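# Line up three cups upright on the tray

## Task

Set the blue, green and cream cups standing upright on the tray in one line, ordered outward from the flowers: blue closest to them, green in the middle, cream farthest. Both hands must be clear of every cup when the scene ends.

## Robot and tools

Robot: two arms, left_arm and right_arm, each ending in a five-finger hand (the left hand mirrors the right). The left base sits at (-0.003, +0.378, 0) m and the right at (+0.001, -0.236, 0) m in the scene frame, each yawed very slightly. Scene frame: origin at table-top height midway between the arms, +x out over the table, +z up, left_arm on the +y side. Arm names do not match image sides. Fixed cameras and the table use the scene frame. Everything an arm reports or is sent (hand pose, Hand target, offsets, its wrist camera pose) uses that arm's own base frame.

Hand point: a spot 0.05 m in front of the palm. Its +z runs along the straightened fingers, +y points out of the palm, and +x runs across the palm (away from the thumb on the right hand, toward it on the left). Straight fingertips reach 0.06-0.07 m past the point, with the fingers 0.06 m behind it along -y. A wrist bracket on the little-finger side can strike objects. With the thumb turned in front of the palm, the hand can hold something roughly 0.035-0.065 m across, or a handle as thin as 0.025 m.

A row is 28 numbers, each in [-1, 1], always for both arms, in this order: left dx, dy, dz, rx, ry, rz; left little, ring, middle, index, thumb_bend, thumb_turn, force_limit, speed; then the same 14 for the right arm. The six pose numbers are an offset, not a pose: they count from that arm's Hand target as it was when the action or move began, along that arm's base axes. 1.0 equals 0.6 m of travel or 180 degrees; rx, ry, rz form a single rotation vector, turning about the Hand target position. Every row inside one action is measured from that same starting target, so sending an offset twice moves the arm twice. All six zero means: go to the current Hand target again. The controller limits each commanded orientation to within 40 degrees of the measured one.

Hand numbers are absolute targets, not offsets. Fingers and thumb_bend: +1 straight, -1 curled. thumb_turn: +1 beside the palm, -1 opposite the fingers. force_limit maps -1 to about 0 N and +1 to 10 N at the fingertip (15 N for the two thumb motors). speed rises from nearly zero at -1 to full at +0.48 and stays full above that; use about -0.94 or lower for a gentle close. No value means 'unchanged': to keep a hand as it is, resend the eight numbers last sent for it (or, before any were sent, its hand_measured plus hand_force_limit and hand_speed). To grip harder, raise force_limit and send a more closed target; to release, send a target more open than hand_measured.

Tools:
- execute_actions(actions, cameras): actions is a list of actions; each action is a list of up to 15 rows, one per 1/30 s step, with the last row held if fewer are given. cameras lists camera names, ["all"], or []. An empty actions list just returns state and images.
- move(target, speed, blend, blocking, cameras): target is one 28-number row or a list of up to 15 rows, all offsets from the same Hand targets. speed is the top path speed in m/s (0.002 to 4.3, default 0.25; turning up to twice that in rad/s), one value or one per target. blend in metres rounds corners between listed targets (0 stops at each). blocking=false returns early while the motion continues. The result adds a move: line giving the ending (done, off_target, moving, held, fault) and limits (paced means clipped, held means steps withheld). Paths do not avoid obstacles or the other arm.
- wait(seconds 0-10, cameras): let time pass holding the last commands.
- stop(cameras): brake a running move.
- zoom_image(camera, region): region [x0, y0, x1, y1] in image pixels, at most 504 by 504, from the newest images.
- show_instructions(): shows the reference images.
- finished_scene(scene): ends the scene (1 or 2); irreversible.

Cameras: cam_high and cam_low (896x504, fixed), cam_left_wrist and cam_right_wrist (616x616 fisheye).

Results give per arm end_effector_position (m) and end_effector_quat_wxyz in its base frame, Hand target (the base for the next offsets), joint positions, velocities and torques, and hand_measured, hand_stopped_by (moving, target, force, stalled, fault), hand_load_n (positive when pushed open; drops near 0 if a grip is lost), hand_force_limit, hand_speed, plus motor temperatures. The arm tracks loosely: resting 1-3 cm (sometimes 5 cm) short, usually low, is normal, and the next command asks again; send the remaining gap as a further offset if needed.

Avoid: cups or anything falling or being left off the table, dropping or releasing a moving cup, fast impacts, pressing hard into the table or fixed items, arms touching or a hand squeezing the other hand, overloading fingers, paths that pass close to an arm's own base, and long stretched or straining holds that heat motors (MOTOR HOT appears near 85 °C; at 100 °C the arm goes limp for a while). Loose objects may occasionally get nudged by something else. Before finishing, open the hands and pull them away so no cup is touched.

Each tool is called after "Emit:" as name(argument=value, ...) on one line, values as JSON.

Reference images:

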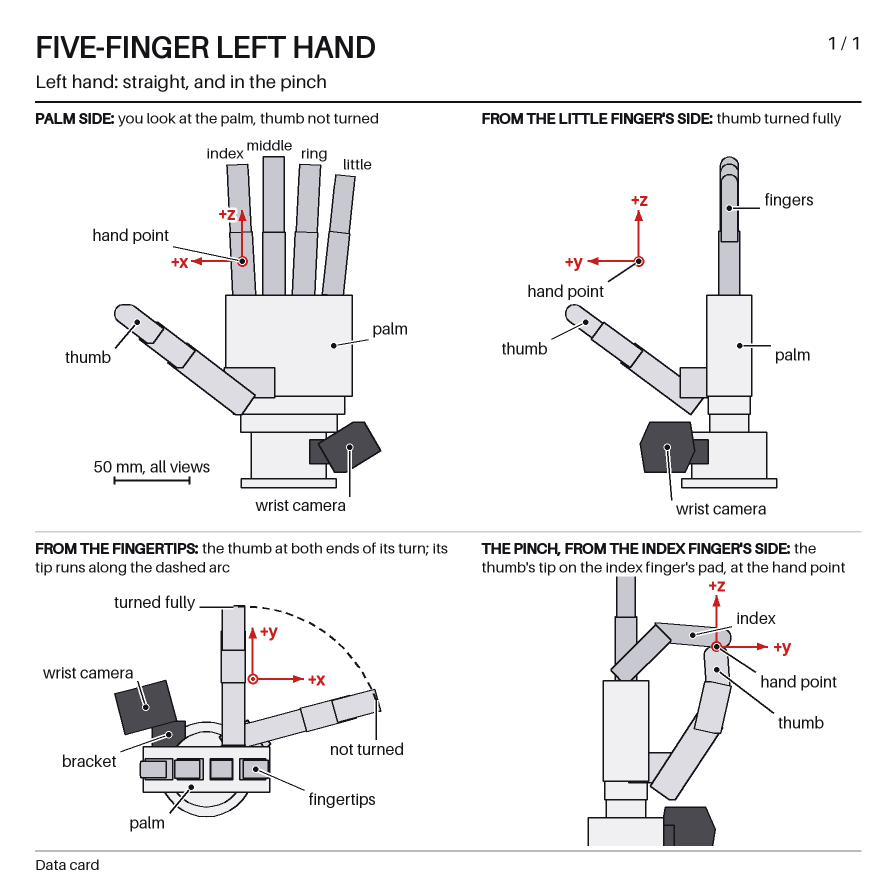

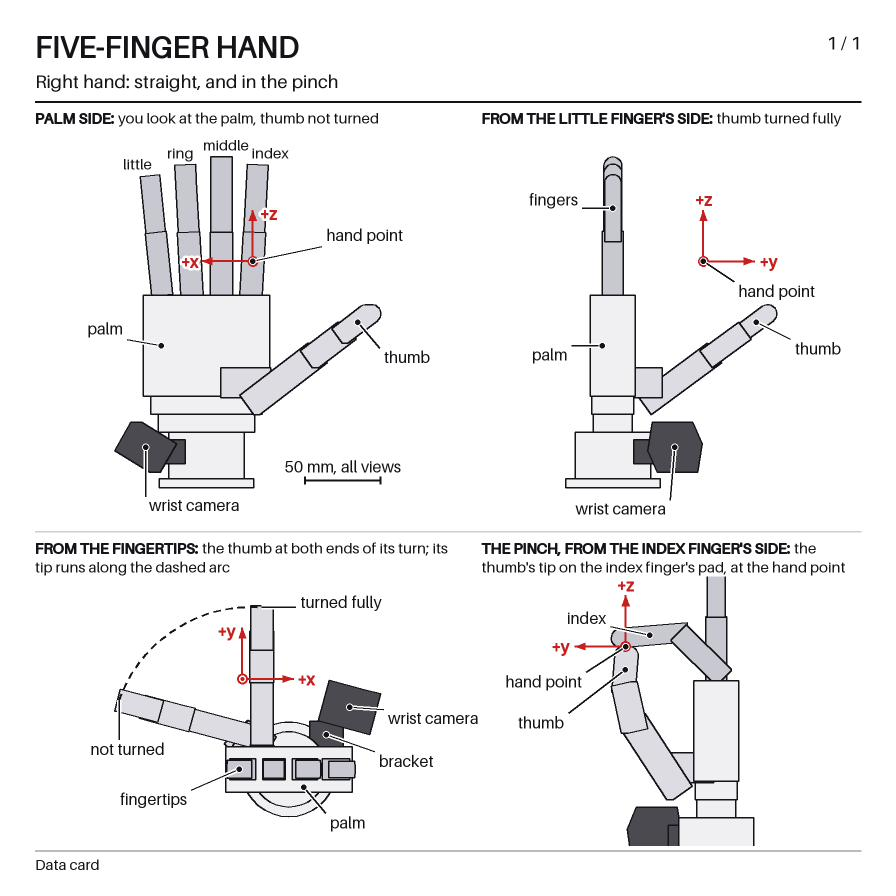

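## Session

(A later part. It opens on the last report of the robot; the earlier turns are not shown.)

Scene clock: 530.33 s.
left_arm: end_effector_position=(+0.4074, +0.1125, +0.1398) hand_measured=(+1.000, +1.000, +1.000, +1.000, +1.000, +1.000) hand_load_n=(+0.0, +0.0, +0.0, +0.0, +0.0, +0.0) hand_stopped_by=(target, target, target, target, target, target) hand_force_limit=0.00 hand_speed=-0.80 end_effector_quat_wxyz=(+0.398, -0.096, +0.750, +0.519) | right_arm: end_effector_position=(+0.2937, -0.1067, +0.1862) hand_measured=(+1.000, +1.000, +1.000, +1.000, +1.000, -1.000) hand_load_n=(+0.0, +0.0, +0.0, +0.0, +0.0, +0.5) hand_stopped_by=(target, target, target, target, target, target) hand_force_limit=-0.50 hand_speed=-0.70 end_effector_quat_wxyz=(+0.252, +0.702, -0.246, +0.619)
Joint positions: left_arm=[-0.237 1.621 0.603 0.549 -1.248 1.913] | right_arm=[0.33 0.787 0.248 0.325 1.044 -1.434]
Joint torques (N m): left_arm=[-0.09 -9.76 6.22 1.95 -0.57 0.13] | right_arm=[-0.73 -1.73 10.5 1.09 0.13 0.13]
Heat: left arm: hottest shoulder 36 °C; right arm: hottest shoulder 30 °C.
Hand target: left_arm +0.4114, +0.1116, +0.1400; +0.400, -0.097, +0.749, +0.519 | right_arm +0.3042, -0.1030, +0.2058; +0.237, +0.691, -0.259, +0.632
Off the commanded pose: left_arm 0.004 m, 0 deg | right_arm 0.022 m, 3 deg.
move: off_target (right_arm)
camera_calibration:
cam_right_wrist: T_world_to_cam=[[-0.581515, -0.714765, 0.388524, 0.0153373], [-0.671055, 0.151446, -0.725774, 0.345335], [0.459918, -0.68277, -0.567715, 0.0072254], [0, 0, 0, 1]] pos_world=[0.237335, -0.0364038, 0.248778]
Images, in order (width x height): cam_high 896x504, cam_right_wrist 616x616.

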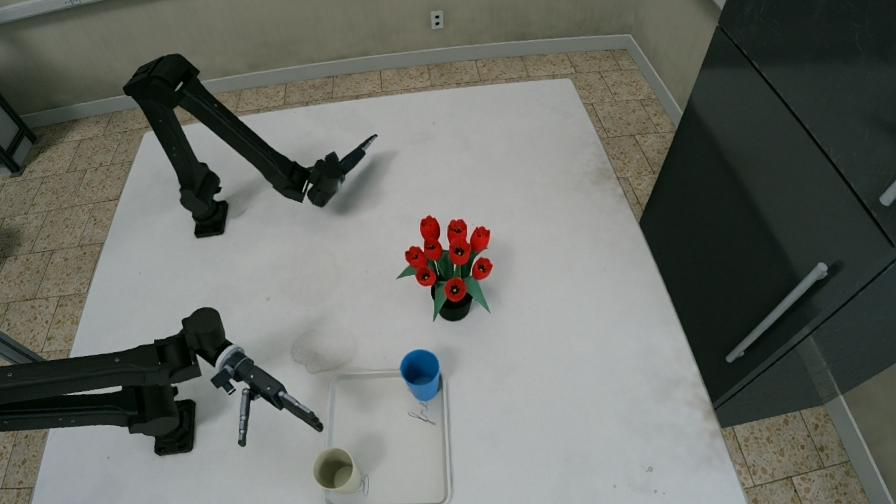

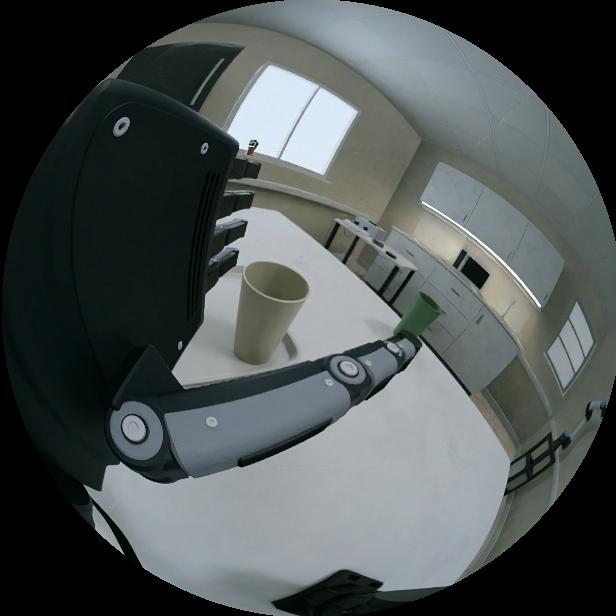

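Emit:
move(target=[[0,0,0,0,0,0,1,1,1,1,1,1,0,-0.8, 0.018,-0.295,0.04,-0.0199,-0.0202,-0.0382,1,1,1,1,1,-1,-0.5,-0.7],[0,0,0,0,0,0,1,1,1,1,1,1,0,-0.8, -0.125,-0.655,0.0,-0.0199,-0.0202,-0.0382,1,1,1,1,1,-1,-0.5,-0.7]], speed=[0.25,0.25], blend=[0.05,0], cameras=["cam_low","cam_right_wrist"])

Scene clock: 550.43 s.
left_arm: end_effector_position=(+0.4074, +0.1125, +0.1398) hand_measured=(+1.000, +1.000, +1.000, +1.000, +1.000, +1.000) hand_load_n=(+0.0, +0.0, +0.0, +0.0, +0.0, +0.0) hand_stopped_by=(target, target, target, target, target, target) hand_force_limit=0.00 hand_speed=-0.80 end_effector_quat_wxyz=(+0.398, -0.096, +0.750, +0.519) | right_arm: end_effector_position=(+0.2240, -0.4814, +0.1890) hand_measured=(+1.000, +1.000, +1.000, +1.000, +1.000, -1.000) hand_load_n=(+0.0, +0.0, +0.0, +0.0, +0.0, +0.0) hand_stopped_by=(target, target, target, target, target, target) hand_force_limit=-0.50 hand_speed=-0.70 end_effector_quat_wxyz=(+0.277, +0.656, -0.298, +0.636)
Joint positions: left_arm=[-0.237 1.621 0.603 0.549 -1.248 1.913] | right_arm=[-1.133 1.333 0.498 0.795 -0.296 -1.568]
Joint torques (N m): left_arm=[-0.09 -9.64 6.13 1.94 -0.57 0.15] | right_arm=[-0.97 -6.24 9.09 2.81 -0.11 -0.06]
Heat: left arm: hottest shoulder 36 °C; right arm: hottest elbow 33 °C.
Hand target: left_arm +0.4114, +0.1116, +0.1400; +0.400, -0.097, +0.749, +0.519 | right_arm +0.2293, -0.4960, +0.2058; +0.288, +0.646, -0.287, +0.646
Off the commanded pose: left_arm 0.004 m, 0 deg | right_arm 0.023 m, 2 deg.
move: off_target (right_arm)
camera_calibration:
cam_right_wrist: T_world_to_cam=[[-0.695372, -0.638386, 0.330032, -0.220615], [-0.577719, 0.22343, -0.78506, 0.382292], [0.427432, -0.736575, -0.524174, -0.241854], [0, 0, 0, 1]] pos_world=[0.170824, -0.404397, 0.246159]
Images, in order (width x height): cam_low 896x504, cam_right_wrist 616x616.

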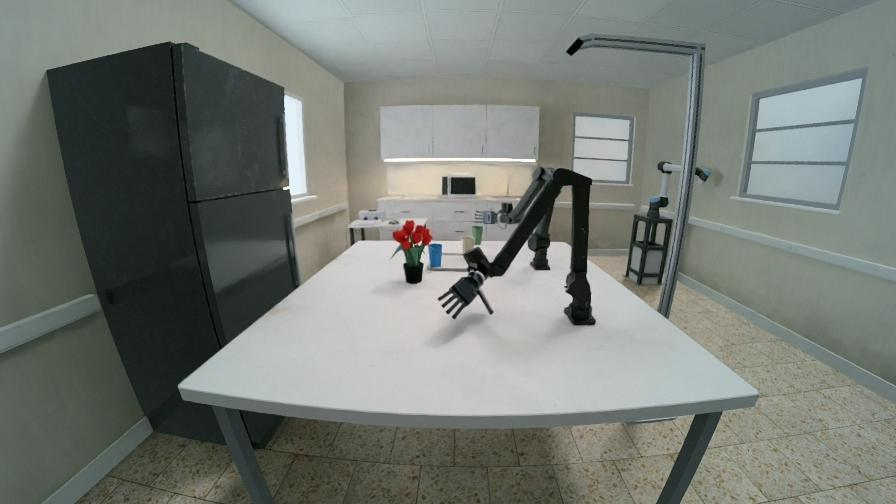

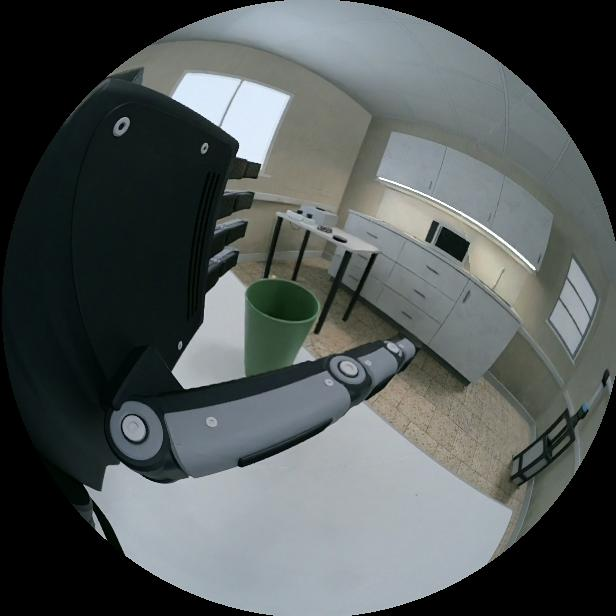

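Emit:
move(target=[0,0,0,0,0,0,1,1,1,1,1,1,0,-0.8, 0.018,-0.016,-0.158,0,0,0,1,1,1,1,1,-1,-0.5,-0.7], speed=0.15, cameras=["cam_right_wrist"])

Emit:
zoom_image(camera="cam_right_wrist", region=[180, 130, 440, 390])

Scene clock: 562.00 s.
left_arm: end_effector_position=(+0.4074, +0.1125, +0.1398) hand_measured=(+1.000, +1.000, +1.000, +1.000, +1.000, +1.000) hand_load_n=(+0.0, +0.0, +0.0, +0.0, +0.0, +0.0) hand_stopped_by=(target, target, target, target, target, target) hand_force_limit=0.00 hand_speed=-0.80 end_effector_quat_wxyz=(+0.398, -0.096, +0.750, +0.519) | right_arm: end_effector_position=(+0.2353, -0.5010, +0.1250) hand_measured=(+1.000, +1.000, +1.000, +1.000, +1.000, -1.000) hand_load_n=(+0.0, +0.0, +0.0, +0.0, +0.0, +0.0) hand_stopped_by=(target, target, target, target, target, target) hand_force_limit=-0.50 hand_speed=-0.70 end_effector_quat_wxyz=(+0.293, +0.639, -0.284, +0.653)
Joint positions: left_arm=[-0.237 1.621 0.603 0.549 -1.248 1.913] | right_arm=[-1.126 1.667 0.499 1.192 -0.286 -1.568]
Joint torques (N m): left_arm=[0.38 -9.93 6.2 1.83 -0.56 0.14] | right_arm=[-0.26 -7.71 5.52 1.92 0.16 -0.06]
Heat: left arm: hottest shoulder 36 °C; right arm: hottest elbow 33 °C.
Hand target: left_arm +0.4114, +0.1116, +0.1400; +0.400, -0.097, +0.749, +0.519 | right_arm +0.2400, -0.5056, +0.1110; +0.288, +0.646, -0.287, +0.646
Off the commanded pose: left_arm 0.004 m, 0 deg | right_arm 0.015 m, 1 deg.
move: off_target (right_arm)
camera_calibration:
cam_right_wrist: T_world_to_cam=[[-0.706548, -0.616618, 0.347235, -0.192822], [-0.555248, 0.178837, -0.81223, 0.318707], [0.438737, -0.766681, -0.468733, -0.319316], [0, 0, 0, 1]] pos_world=[0.180819, -0.420707, 0.176144]
Images, in order (width x height): cam_right_wrist 616x616.

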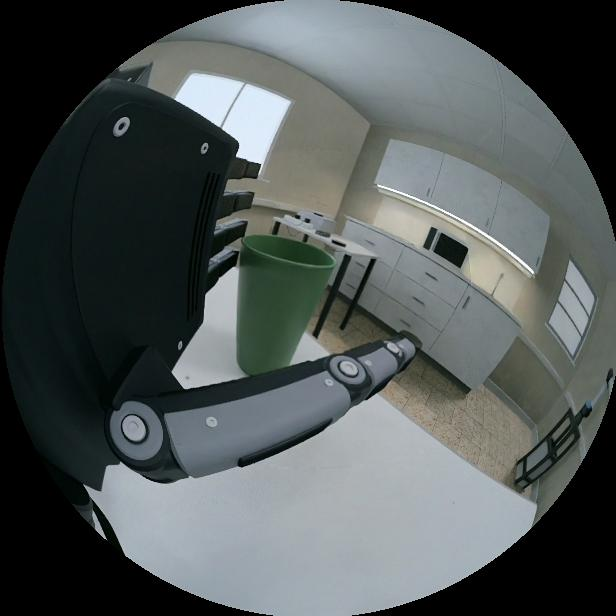

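Scaled by 1.938 from the camera's 616x616 image, which has a finer 880x880 frame.

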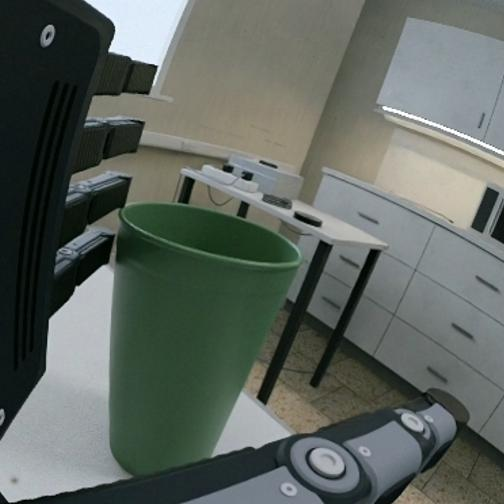

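Emit:
move(target=[0,0,0,0,0,0,1,1,1,1,1,1,0,-0.8, -0.004,0.004,-0.097,0,0,0,1,1,1,1,1,-1,-0.5,-0.7], speed=0.1, cameras=["cam_right_wrist"])

Emit:
zoom_image(camera="cam_right_wrist", region=[180, 130, 440, 390])

Scene clock: 573.37 s.
left_arm: end_effector_position=(+0.4074, +0.1125, +0.1398) hand_measured=(+1.000, +1.000, +1.000, +1.000, +1.000, +1.000) hand_load_n=(+0.0, +0.0, +0.0, +0.0, +0.0, +0.0) hand_stopped_by=(target, target, target, target, target, target) hand_force_limit=0.00 hand_speed=-0.80 end_effector_quat_wxyz=(+0.398, -0.096, +0.750, +0.519) | right_arm: end_effector_position=(+0.2344, -0.4990, +0.0500) hand_measured=(+1.000, +1.000, +1.000, +1.000, +1.000, -1.000) hand_load_n=(+0.0, +0.5, +0.0, +0.0, +0.0, +0.0) hand_stopped_by=(target, target, target, target, target, target) hand_force_limit=-0.50 hand_speed=-0.70 end_effector_quat_wxyz=(+0.283, +0.651, -0.294, +0.641)
Joint positions: left_arm=[-0.237 1.621 0.603 0.549 -1.248 1.913] | right_arm=[-1.126 1.916 0.505 1.392 -0.286 -1.568]
Joint torques (N m): left_arm=[-0.09 -9.82 6.12 1.92 -0.56 0.14] | right_arm=[-0.5 -10.4 3.71 2.76 0.03 -0.06]
Heat: left arm: hottest shoulder 36 °C; right arm: hottest elbow 32 °C.
Hand target: left_arm +0.4114, +0.1116, +0.1400; +0.400, -0.097, +0.749, +0.519 | right_arm +0.2377, -0.5033, +0.0529; +0.288, +0.646, -0.287, +0.646
Off the commanded pose: left_arm 0.004 m, 0 deg | right_arm 0.006 m, 1 deg.
move: done
camera_calibration:
cam_right_wrist: T_world_to_cam=[[-0.699929, -0.630276, 0.335934, -0.173938], [-0.570323, 0.210099, -0.794097, 0.275146], [0.429921, -0.747402, -0.506515, -0.338994], [0, 0, 0, 1]] pos_world=[0.180918, -0.420802, 0.105219]
Images, in order (width x height): cam_right_wrist 616x616.

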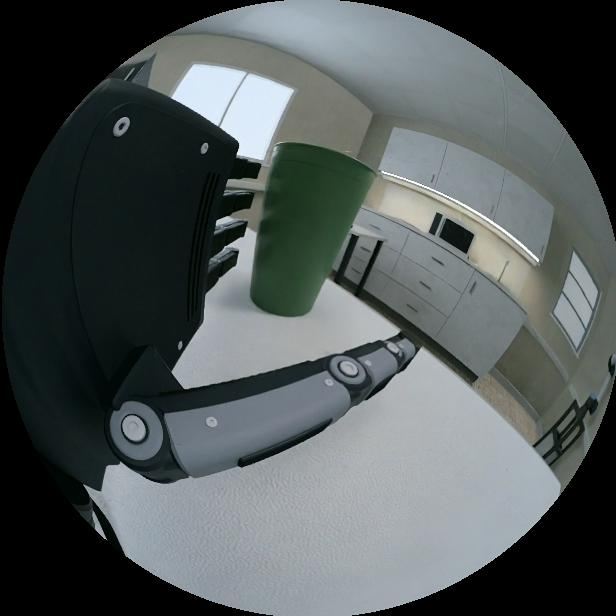

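Scaled by 1.938 from the camera's 616x616 image, which has a finer 880x880 frame.

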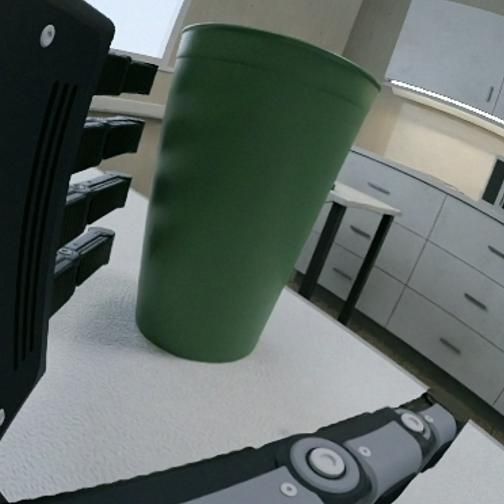

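Emit:
move(target=[0,0,0,0,0,0,1,1,1,1,1,1,0,-0.8, 0.078,-0.0867,0,0,0,0,1,1,1,1,1,-1,-0.5,-0.7], speed=0.08, cameras=["cam_right_wrist"])

Emit:
zoom_image(camera="cam_right_wrist", region=[180, 130, 440, 390])

Scene clock: 580.00 s.
left_arm: end_effector_position=(+0.4074, +0.1125, +0.1398) hand_measured=(+1.000, +1.000, +1.000, +1.000, +1.000, +1.000) hand_load_n=(+0.0, +0.0, +0.0, +0.0, +0.0, +0.0) hand_stopped_by=(target, target, target, target, target, target) hand_force_limit=0.00 hand_speed=-0.80 end_effector_quat_wxyz=(+0.398, -0.096, +0.750, +0.519) | right_arm: end_effector_position=(+0.2777, -0.5499, +0.0619) hand_measured=(+1.000, +1.000, +1.000, +1.000, +1.000, -1.000) hand_load_n=(-0.5, +0.0, +0.0, +0.5, +0.0, +0.5) hand_stopped_by=(target, target, target, target, target, target) hand_force_limit=-0.50 hand_speed=-0.70 end_effector_quat_wxyz=(+0.291, +0.641, -0.287, +0.650)
Joint positions: left_arm=[-0.237 1.621 0.603 0.549 -1.248 1.913] | right_arm=[-1.083 1.961 0.681 1.295 -0.241 -1.568]
Joint torques (N m): left_arm=[0.15 -9.76 6.27 1.91 -0.55 0.12] | right_arm=[-0.09 -11.05 5.35 1.61 0.1 -0.06]
Heat: left arm: hottest shoulder 36 °C; right arm: hottest elbow 32 °C.
Hand target: left_arm +0.4114, +0.1116, +0.1400; +0.400, -0.097, +0.749, +0.519 | right_arm +0.2845, -0.5551, +0.0528; +0.288, +0.646, -0.287, +0.646
Off the commanded pose: left_arm 0.004 m, 0 deg | right_arm 0.013 m, 1 deg.
move: off_target (right_arm)
camera_calibration:
cam_right_wrist: T_world_to_cam=[[-0.706838, -0.617845, 0.344452, -0.171583], [-0.557446, 0.186753, -0.808936, 0.304505], [0.43547, -0.7638, -0.476419, -0.401976], [0, 0, 0, 1]] pos_world=[0.223513, -0.469908, 0.113918]
Images, in order (width x height): cam_right_wrist 616x616.

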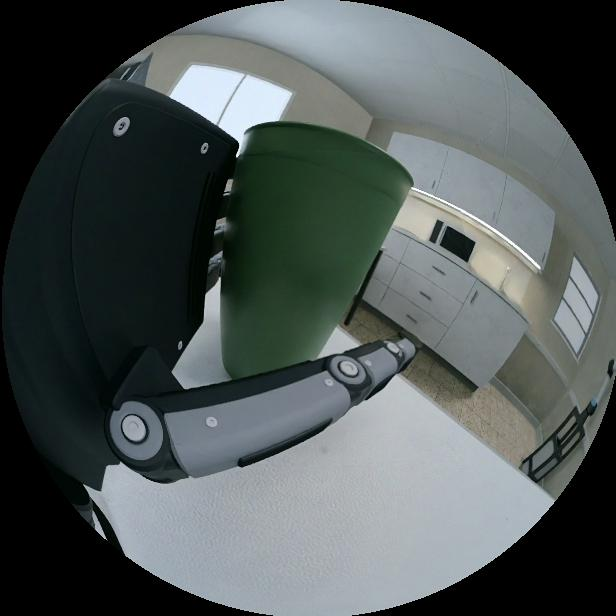

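Scaled by 1.938 from the camera's 616x616 image, which has a finer 880x880 frame.

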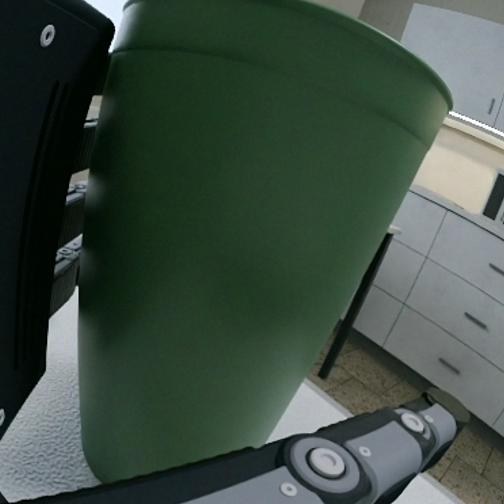

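Emit:
wait(seconds=0.1, cameras=["cam_low"])

Emit:
zoom_image(camera="cam_low", region=[420, 190, 560, 280])

Scene clock: 613.77 s.
left_arm: end_effector_position=(+0.4074, +0.1125, +0.1398) hand_measured=(+1.000, +1.000, +1.000, +1.000, +1.000, +1.000) hand_load_n=(+0.0, +0.0, +0.0, +0.0, +0.0, +0.0) hand_stopped_by=(target, target, target, target, target, target) hand_force_limit=0.00 hand_speed=-0.80 end_effector_quat_wxyz=(+0.398, -0.096, +0.750, +0.519) | right_arm: end_effector_position=(+0.2777, -0.5500, +0.0619) hand_measured=(+1.000, +1.000, +1.000, +1.000, +1.000, -1.000) hand_load_n=(+0.0, +0.0, +0.0, +0.0, +0.0, +0.0) hand_stopped_by=(target, target, target, target, target, target) hand_force_limit=-0.50 hand_speed=-0.70 end_effector_quat_wxyz=(+0.291, +0.641, -0.287, +0.650)
Joint positions: left_arm=[-0.237 1.621 0.603 0.549 -1.248 1.913] | right_arm=[-1.083 1.961 0.682 1.295 -0.241 -1.568]
Joint torques (N m): left_arm=[-0.15 -9.7 6.16 1.92 -0.57 0.11] | right_arm=[-0.09 -11.58 5.34 1.5 0.1 -0.06]
Heat: left arm: hottest shoulder 36 °C; right arm: hottest shoulder 31 °C.
Hand target: left_arm +0.4114, +0.1116, +0.1400; +0.400, -0.097, +0.749, +0.519 | right_arm +0.2846, -0.5553, +0.0528; +0.288, +0.646, -0.287, +0.646
Off the commanded pose: left_arm 0.004 m, 0 deg | right_arm 0.012 m, 1 deg.
wait: 0.10 s; at rest from the start
Images, in order (width x height): cam_low 896x504.

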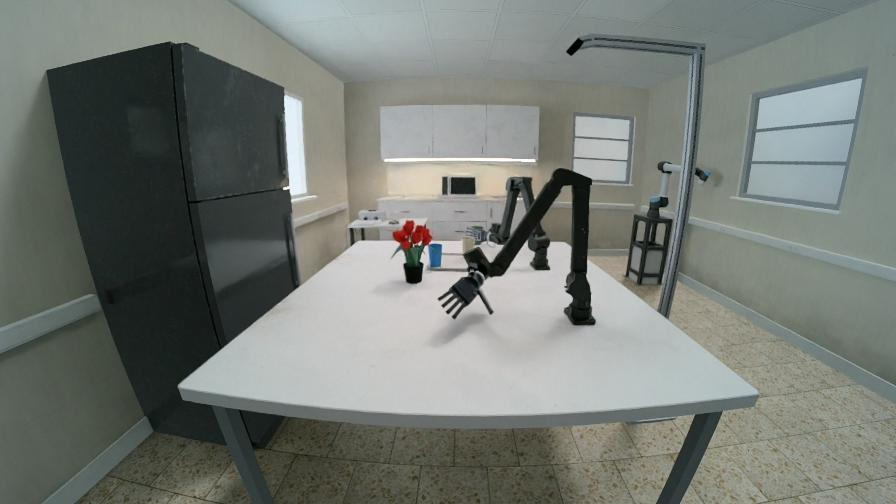

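Scaled by 3.600 from the camera's 896x504 image, which has a finer 1280x720 frame.

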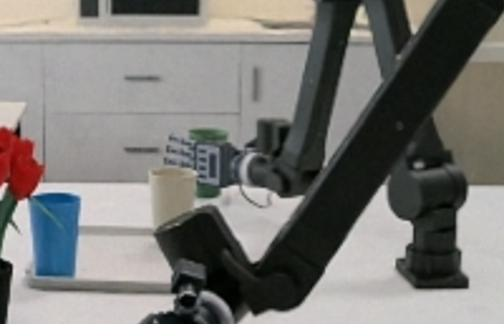

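Emit:
zoom_image(camera="cam_low", region=[455, 215, 505, 250])

Scaled by 10.080 from the camera's 896x504 image, which has a finer 1280x720 frame.

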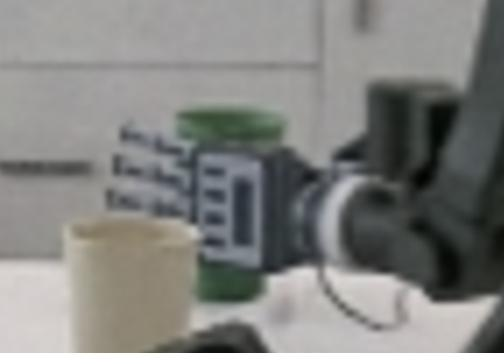

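Emit:
move(target=[[0,0,0,0,0,0,1,1,1,1,1,1,0,-0.8, 0.0075,0.0067,-0.008,0,0,0,1,1,1,1,1,-1,-0.5,-0.7],[0,0,0,0,0,0,1,1,1,1,1,1,0,-0.8, 0.0145,-0.001,-0.008,0,0,0,1,1,1,1,1,-1,-0.5,-0.7]], speed=0.04, cameras=["cam_right_wrist","cam_low"])

Emit:
zoom_image(camera="cam_right_wrist", region=[180, 130, 440, 390])

Emit:
zoom_image(camera="cam_low", region=[455, 215, 505, 250])

Scene clock: 628.73 s.
left_arm: end_effector_position=(+0.4074, +0.1125, +0.1398) hand_measured=(+1.000, +1.000, +1.000, +1.000, +1.000, +1.000) hand_load_n=(+0.0, +0.0, +0.0, +0.0, +0.0, +0.0) hand_stopped_by=(target, target, target, target, target, target) hand_force_limit=0.00 hand_speed=-0.80 end_effector_quat_wxyz=(+0.398, -0.096, +0.750, +0.519) | right_arm: end_effector_position=(+0.2860, -0.5513, +0.0568) hand_measured=(+1.000, +1.000, +1.000, +1.000, +1.000, -1.000) hand_load_n=(+0.0, +0.0, +0.0, +0.0, +0.0, +0.5) hand_stopped_by=(target, target, target, target, target, target) hand_force_limit=-0.50 hand_speed=-0.70 end_effector_quat_wxyz=(+0.291, +0.641, -0.288, +0.649)
Joint positions: left_arm=[-0.237 1.621 0.603 0.549 -1.248 1.913] | right_arm=[-1.067 1.98 0.698 1.295 -0.224 -1.568]
Joint torques (N m): left_arm=[0.03 -9.7 6.26 1.99 -0.56 0.11] | right_arm=[-0.03 -11.75 5.27 1.63 0.1 -0.06]
Heat: left arm: hottest shoulder 36 °C; right arm: hottest shoulder 31 °C.
Hand target: left_arm +0.4114, +0.1116, +0.1400; +0.400, -0.097, +0.749, +0.519 | right_arm +0.2932, -0.5559, +0.0481; +0.288, +0.646, -0.287, +0.646
Off the commanded pose: left_arm 0.004 m, 0 deg | right_arm 0.012 m, 1 deg.
move: off_target (right_arm)
camera_calibration:
cam_right_wrist: T_world_to_cam=[[-0.706968, -0.618158, 0.343622, -0.164874], [-0.558106, 0.189185, -0.807915, 0.306822], [0.434411, -0.762948, -0.478746, -0.408211], [0, 0, 0, 1]] pos_world=[0.23201, -0.471408, 0.10911]
Images, in order (width x height): cam_low 896x504, cam_right_wrist 616x616.

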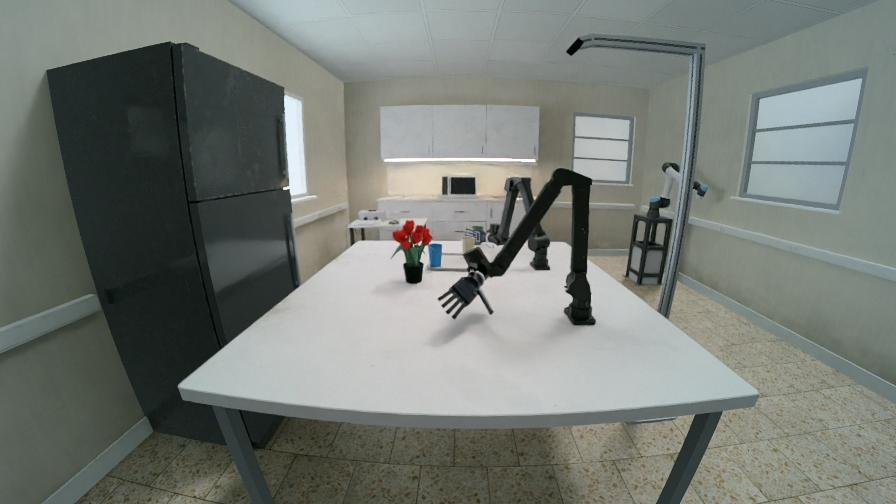

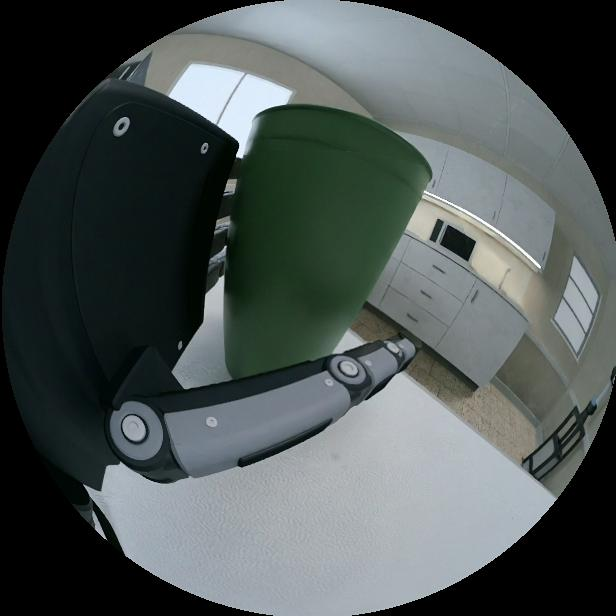

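Scaled by 1.938 from the camera's 616x616 image, which has a finer 880x880 frame.

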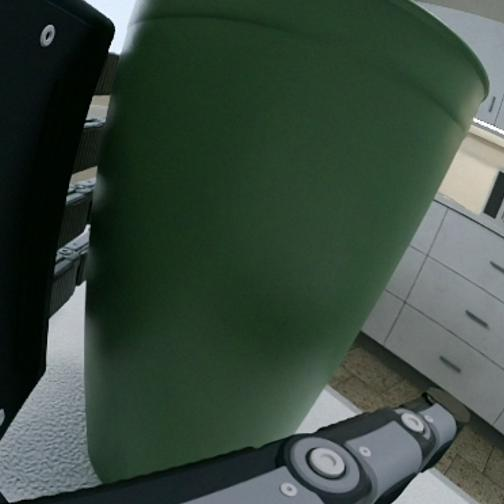

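Scaled by 10.080 from the camera's 896x504 image, which has a finer 1280x720 frame.

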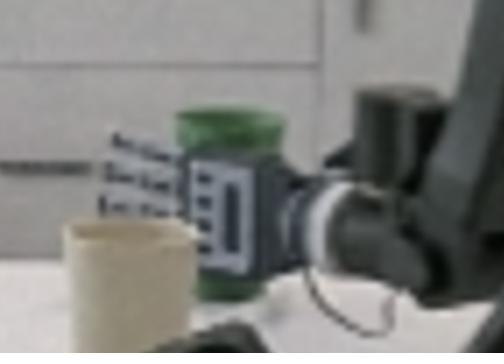

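Emit:
move(target=[0,0,0,0,0,0,1,1,1,1,1,1,0,-0.8, 0,0,0,0,0,0,-0.4,-0.4,-0.4,-0.4,-0.3,-1,-0.5,-0.88], speed=0.04, cameras=["cam_right_wrist","cam_low"])

Emit:
zoom_image(camera="cam_low", region=[455, 215, 505, 250])

Scene clock: 634.83 s.
left_arm: end_effector_position=(+0.4074, +0.1125, +0.1398) hand_measured=(+1.000, +1.000, +1.000, +1.000, +1.000, +1.000) hand_load_n=(+0.0, +0.0, +0.0, +0.0, +0.0, +0.0) hand_stopped_by=(target, target, target, target, target, target) hand_force_limit=0.00 hand_speed=-0.80 end_effector_quat_wxyz=(+0.398, -0.096, +0.750, +0.519) | right_arm: end_effector_position=(+0.2860, -0.5512, +0.0564) hand_measured=(+0.288, +0.298, +0.278, +0.276, +0.648, -1.000) hand_load_n=(+2.0, +0.0, +3.0, +3.0, +10.0, +2.5) hand_stopped_by=(force, force, force, force, force, target) hand_force_limit=-0.50 hand_speed=-0.88 end_effector_quat_wxyz=(+0.291, +0.641, -0.288, +0.649)
Joint positions: left_arm=[-0.237 1.621 0.603 0.549 -1.248 1.913] | right_arm=[-1.066 1.981 0.698 1.295 -0.223 -1.568]
Joint torques (N m): left_arm=[-0.09 -9.47 6.24 1.91 -0.55 0.14] | right_arm=[-0.09 -11.81 5.27 1.63 0.07 -0.08]
Heat: left arm: hottest shoulder 36 °C; right arm: hottest shoulder 31 °C.
Hand target: left_arm +0.4114, +0.1116, +0.1400; +0.400, -0.097, +0.749, +0.519 | right_arm +0.2933, -0.5558, +0.0481; +0.288, +0.646, -0.287, +0.646
Off the commanded pose: left_arm 0.004 m, 0 deg | right_arm 0.012 m, 1 deg.
move: off_target (right_arm)
camera_calibration:
cam_right_wrist: T_world_to_cam=[[-0.707104, -0.618064, 0.343513, -0.164517], [-0.558318, 0.189893, -0.807603, 0.306882], [0.433919, -0.762848, -0.47935, -0.408144], [0, 0, 0, 1]] pos_world=[0.232109, -0.471308, 0.108708]
Images, in order (width x height): cam_low 896x504, cam_right_wrist 616x616.

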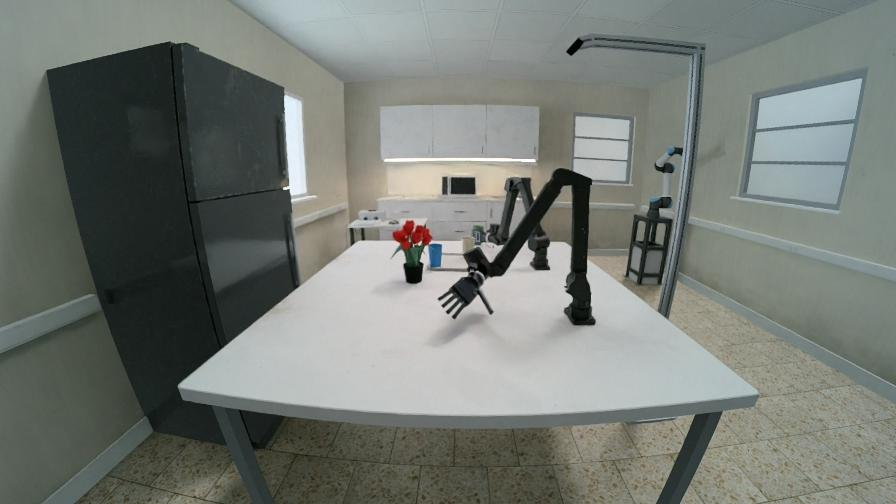

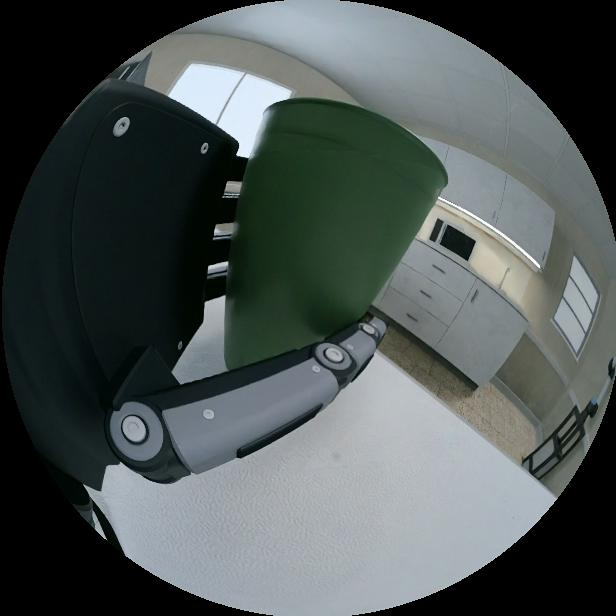

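Scaled by 10.080 from the camera's 896x504 image, which has a finer 1280x720 frame.

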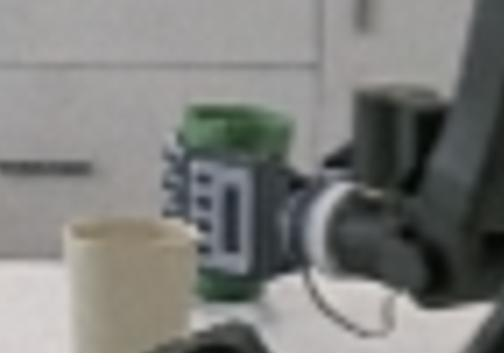

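Emit:
move(target=[[0,0,0,0,0,0,1,1,1,1,1,1,0,-0.8, 0,0,0.08,0,0,0,-0.4,-0.4,-0.4,-0.4,-0.3,-1,-0.5,-0.88],[0,0,0,0,0,0,1,1,1,1,1,1,0,-0.8, 0.0,0,0.34,0,0,0,-0.4,-0.4,-0.4,-0.4,-0.3,-1,-0.5,-0.88]], speed=[0.06,0.15], blend=[0.02,0], cameras=["cam_right_wrist","cam_low"])

Emit:
zoom_image(camera="cam_low", region=[440, 180, 520, 250])

Scene clock: 642.70 s.
left_arm: end_effector_position=(+0.4074, +0.1125, +0.1398) hand_measured=(+1.000, +1.000, +1.000, +1.000, +1.000, +1.000) hand_load_n=(+0.0, +0.0, +0.0, +0.0, +0.0, +0.0) hand_stopped_by=(target, target, target, target, target, target) hand_force_limit=0.00 hand_speed=-0.80 end_effector_quat_wxyz=(+0.398, -0.096, +0.750, +0.519) | right_arm: end_effector_position=(+0.2839, -0.5474, +0.2300) hand_measured=(+0.288, +0.298, +0.278, +0.276, +0.648, -1.000) hand_load_n=(+1.5, +0.0, +3.0, +2.5, +9.5, +2.5) hand_stopped_by=(force, force, force, force, force, target) hand_force_limit=-0.50 hand_speed=-0.88 end_effector_quat_wxyz=(+0.282, +0.654, -0.297, +0.636)
Joint positions: left_arm=[-0.237 1.621 0.603 0.549 -1.248 1.913] | right_arm=[-1.066 1.459 0.764 0.663 -0.223 -1.569]
Joint torques (N m): left_arm=[0.21 -9.88 6.23 2.02 -0.56 0.12] | right_arm=[0.03 -11.05 9.98 1.62 0.07 -0.06]
Heat: left arm: hottest shoulder 36 °C; right arm: hottest shoulder 31 °C.
Hand target: left_arm +0.4114, +0.1116, +0.1400; +0.400, -0.097, +0.749, +0.519 | right_arm +0.2932, -0.5558, +0.2521; +0.288, +0.646, -0.287, +0.646
Off the commanded pose: left_arm 0.004 m, 0 deg | right_arm 0.025 m, 2 deg.
move: off_target (right_arm)
camera_calibration:
cam_right_wrist: T_world_to_cam=[[-0.699616, -0.63057, 0.336033, -0.230605], [-0.575858, 0.219188, -0.78762, 0.461558], [0.422995, -0.744539, -0.516466, -0.29941], [0, 0, 0, 1]] pos_world=[0.231106, -0.469503, 0.286388]
Images, in order (width x height): cam_low 896x504, cam_right_wrist 616x616.

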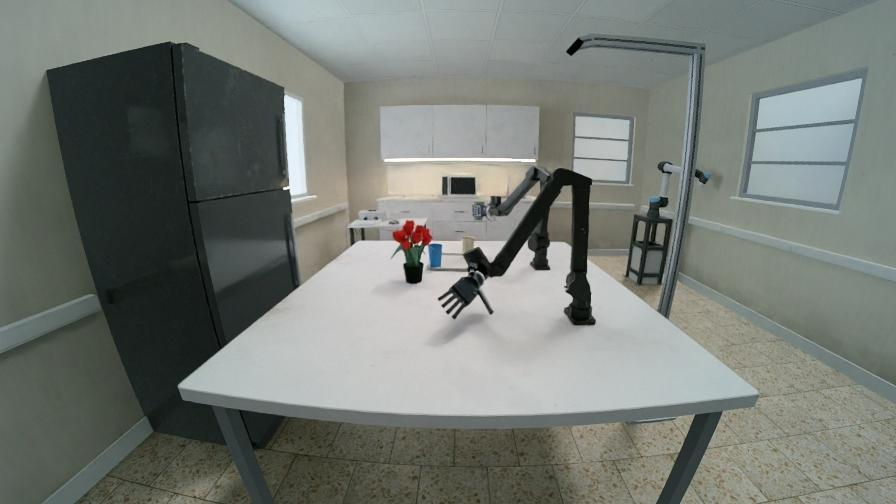

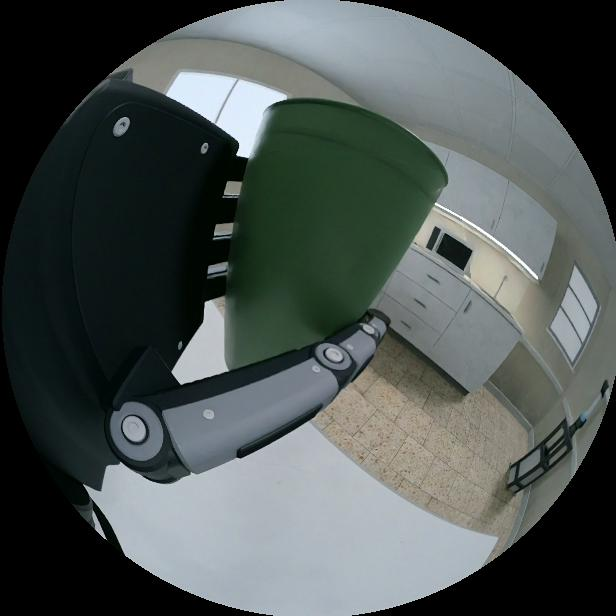

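Scaled by 6.300 from the camera's 896x504 image, which has a finer 1280x720 frame.

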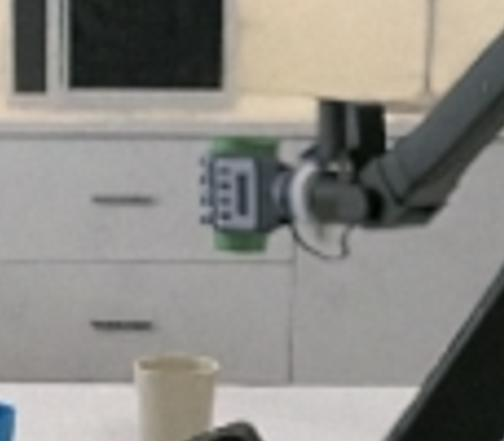

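Emit:
move(target=[0,0,0,0,0,0,1,1,1,1,1,1,0,-0.8, 0.30,0.75,0.0,0,0,0,-0.4,-0.4,-0.4,-0.4,-0.3,-1,-0.5,-0.88], speed=0.2, cameras=["cam_right_wrist","cam_high"])

Emit:
zoom_image(camera="cam_high", region=[250, 300, 500, 504])

Scene clock: 649.13 s.
left_arm: end_effector_position=(+0.4074, +0.1125, +0.1398) hand_measured=(+1.000, +1.000, +1.000, +1.000, +1.000, +1.000) hand_load_n=(+0.0, +0.0, +0.0, +0.0, +0.0, +0.0) hand_stopped_by=(target, target, target, target, target, target) hand_force_limit=0.00 hand_speed=-0.80 end_effector_quat_wxyz=(+0.398, -0.096, +0.750, +0.519) | right_arm: end_effector_position=(+0.4592, -0.1086, +0.2386) hand_measured=(+0.288, +0.298, +0.278, +0.278, +0.648, -1.000) hand_load_n=(+2.0, +0.0, +3.0, +2.5, +9.5, +2.5) hand_stopped_by=(force, force, force, force, force, target) hand_force_limit=-0.50 hand_speed=-0.88 end_effector_quat_wxyz=(+0.294, +0.656, -0.280, +0.636)
Joint positions: left_arm=[-0.237 1.621 0.603 0.549 -1.248 1.913] | right_arm=[0.201 1.367 0.684 0.647 1.037 -1.569]
Joint torques (N m): left_arm=[-0.03 -9.58 6.27 1.89 -0.56 0.14] | right_arm=[-0.67 -7.77 9.91 1.88 0.18 -0.06]
Heat: left arm: hottest shoulder 36 °C; right arm: hottest elbow 32 °C.
Hand target: left_arm +0.4114, +0.1116, +0.1400; +0.400, -0.097, +0.749, +0.519 | right_arm +0.4732, -0.1059, +0.2519; +0.288, +0.646, -0.287, +0.646
Off the commanded pose: left_arm 0.004 m, 0 deg | right_arm 0.020 m, 2 deg.
move: off_target (right_arm)
camera_calibration:
cam_right_wrist: T_world_to_cam=[[-0.687367, -0.624026, 0.371641, 0.15249], [-0.593278, 0.187225, -0.782923, 0.476501], [0.418984, -0.758642, -0.498914, -0.046331], [0, 0, 0, 1]] pos_world=[0.406926, -0.0292036, 0.293276]
Images, in order (width x height): cam_high 896x504, cam_right_wrist 616x616.

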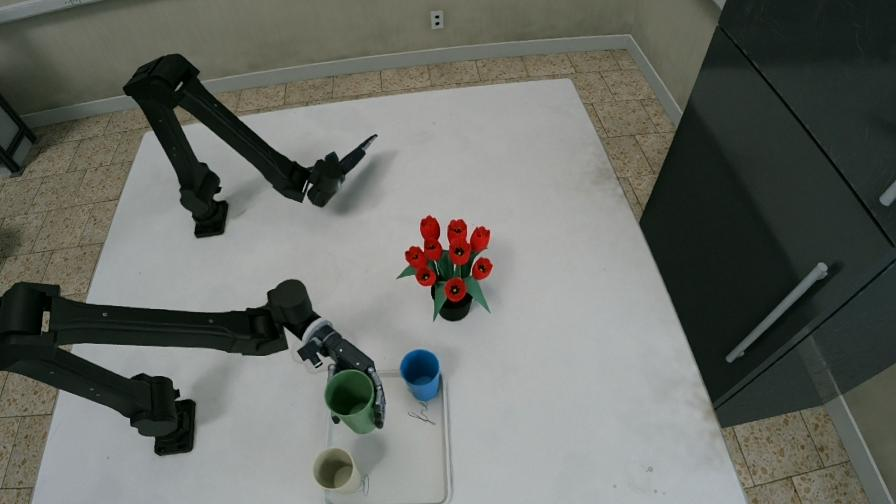

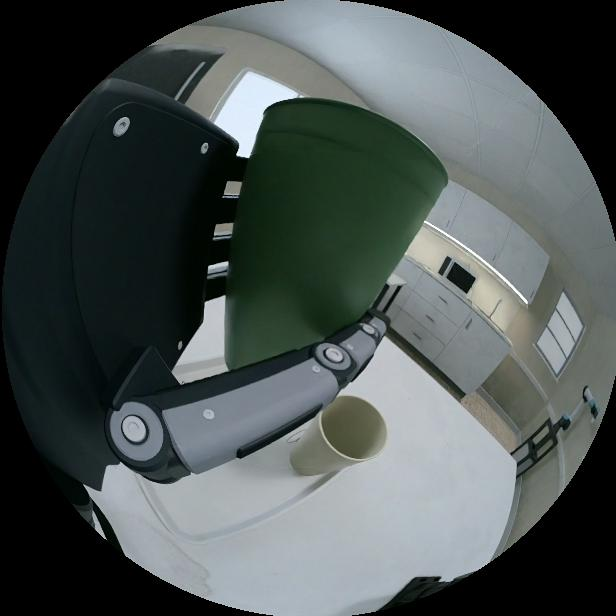

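Scaled by 2.016 from the camera's 896x504 image, which has a finer 1280x720 frame.

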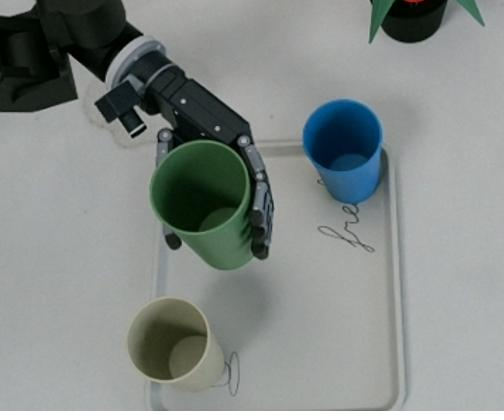

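Emit:
move(target=[[0,0,0,0,0,0,1,1,1,1,1,1,0,-0.8, 0.036,0.026,-0.04,0,0,0,-0.4,-0.4,-0.4,-0.4,-0.3,-1,-0.5,-0.88],[0,0,0,0,0,0,1,1,1,1,1,1,0,-0.8, 0.036,0.026,-0.13,0,0,0,-0.4,-0.4,-0.4,-0.4,-0.3,-1,-0.5,-0.88]], speed=0.1, cameras=["cam_right_wrist","cam_high"])

Emit:
zoom_image(camera="cam_high", region=[300, 340, 460, 504])

Scene clock: 669.57 s.
left_arm: end_effector_position=(+0.4074, +0.1125, +0.1398) hand_measured=(+1.000, +1.000, +1.000, +1.000, +1.000, +1.000) hand_load_n=(+0.0, +0.0, +0.0, +0.0, +0.0, +0.0) hand_stopped_by=(target, target, target, target, target, target) hand_force_limit=0.00 hand_speed=-0.80 end_effector_quat_wxyz=(+0.398, -0.096, +0.750, +0.519) | right_arm: end_effector_position=(+0.4944, -0.0925, +0.1806) hand_measured=(+0.288, +0.298, +0.278, +0.278, +0.648, -1.000) hand_load_n=(+1.5, +0.0, +3.0, +3.0, +9.5, +2.5) hand_stopped_by=(force, force, force, force, force, target) hand_force_limit=-0.50 hand_speed=-0.88 end_effector_quat_wxyz=(+0.288, +0.645, -0.289, +0.646)
Joint positions: left_arm=[-0.237 1.621 0.603 0.549 -1.248 1.913] | right_arm=[0.223 1.606 0.724 0.882 1.063 -1.569]
Joint torques (N m): left_arm=[0.09 -9.88 6.19 1.95 -0.55 0.12] | right_arm=[-0.26 -9.93 5.52 2.37 0.13 -0.05]
Motor temperatures (°C): left_arm=[31 36 34 26 29 28] | right_arm=[27 31 35 26 28 24]
Heat: left arm: hottest shoulder 36 °C; right arm: hottest elbow 35 °C.
Hand target: left_arm +0.4114, +0.1116, +0.1400; +0.400, -0.097, +0.749, +0.519 | right_arm +0.4948, -0.0903, +0.1740; +0.288, +0.646, -0.287, +0.646
Off the commanded pose: left_arm 0.004 m, 0 deg | right_arm 0.007 m, 0 deg.
move: done
camera_calibration:
cam_right_wrist: T_world_to_cam=[[-0.703096, -0.623142, 0.342565, 0.221343], [-0.56422, 0.195667, -0.802104, 0.438807], [0.432796, -0.757237, -0.489162, -0.0862005], [0, 0, 0, 1]] pos_world=[0.440516, -0.0132058, 0.233978]
Images, in order (width x height): cam_high 896x504, cam_right_wrist 616x616.

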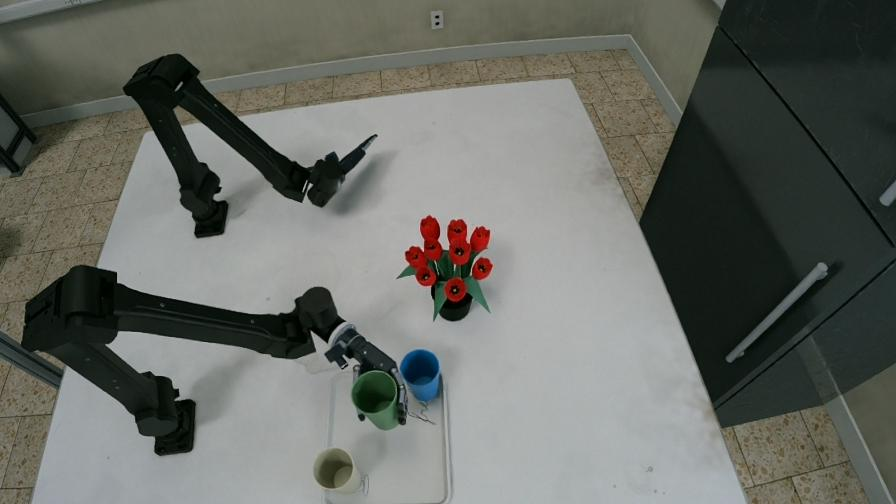

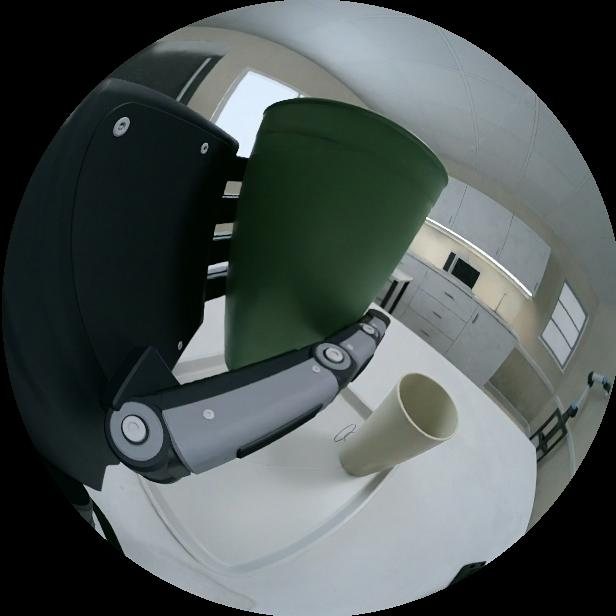

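Scaled by 3.073 from the camera's 896x504 image, which has a finer 1280x720 frame.

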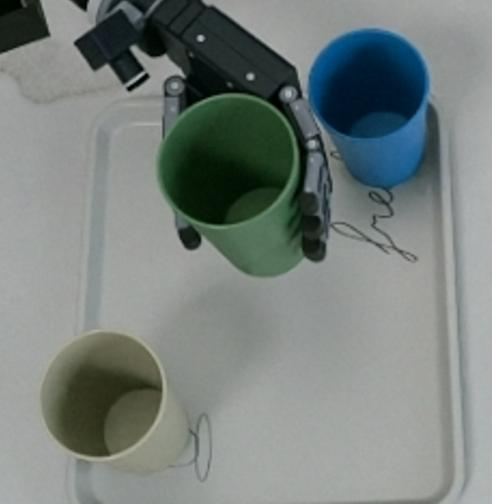

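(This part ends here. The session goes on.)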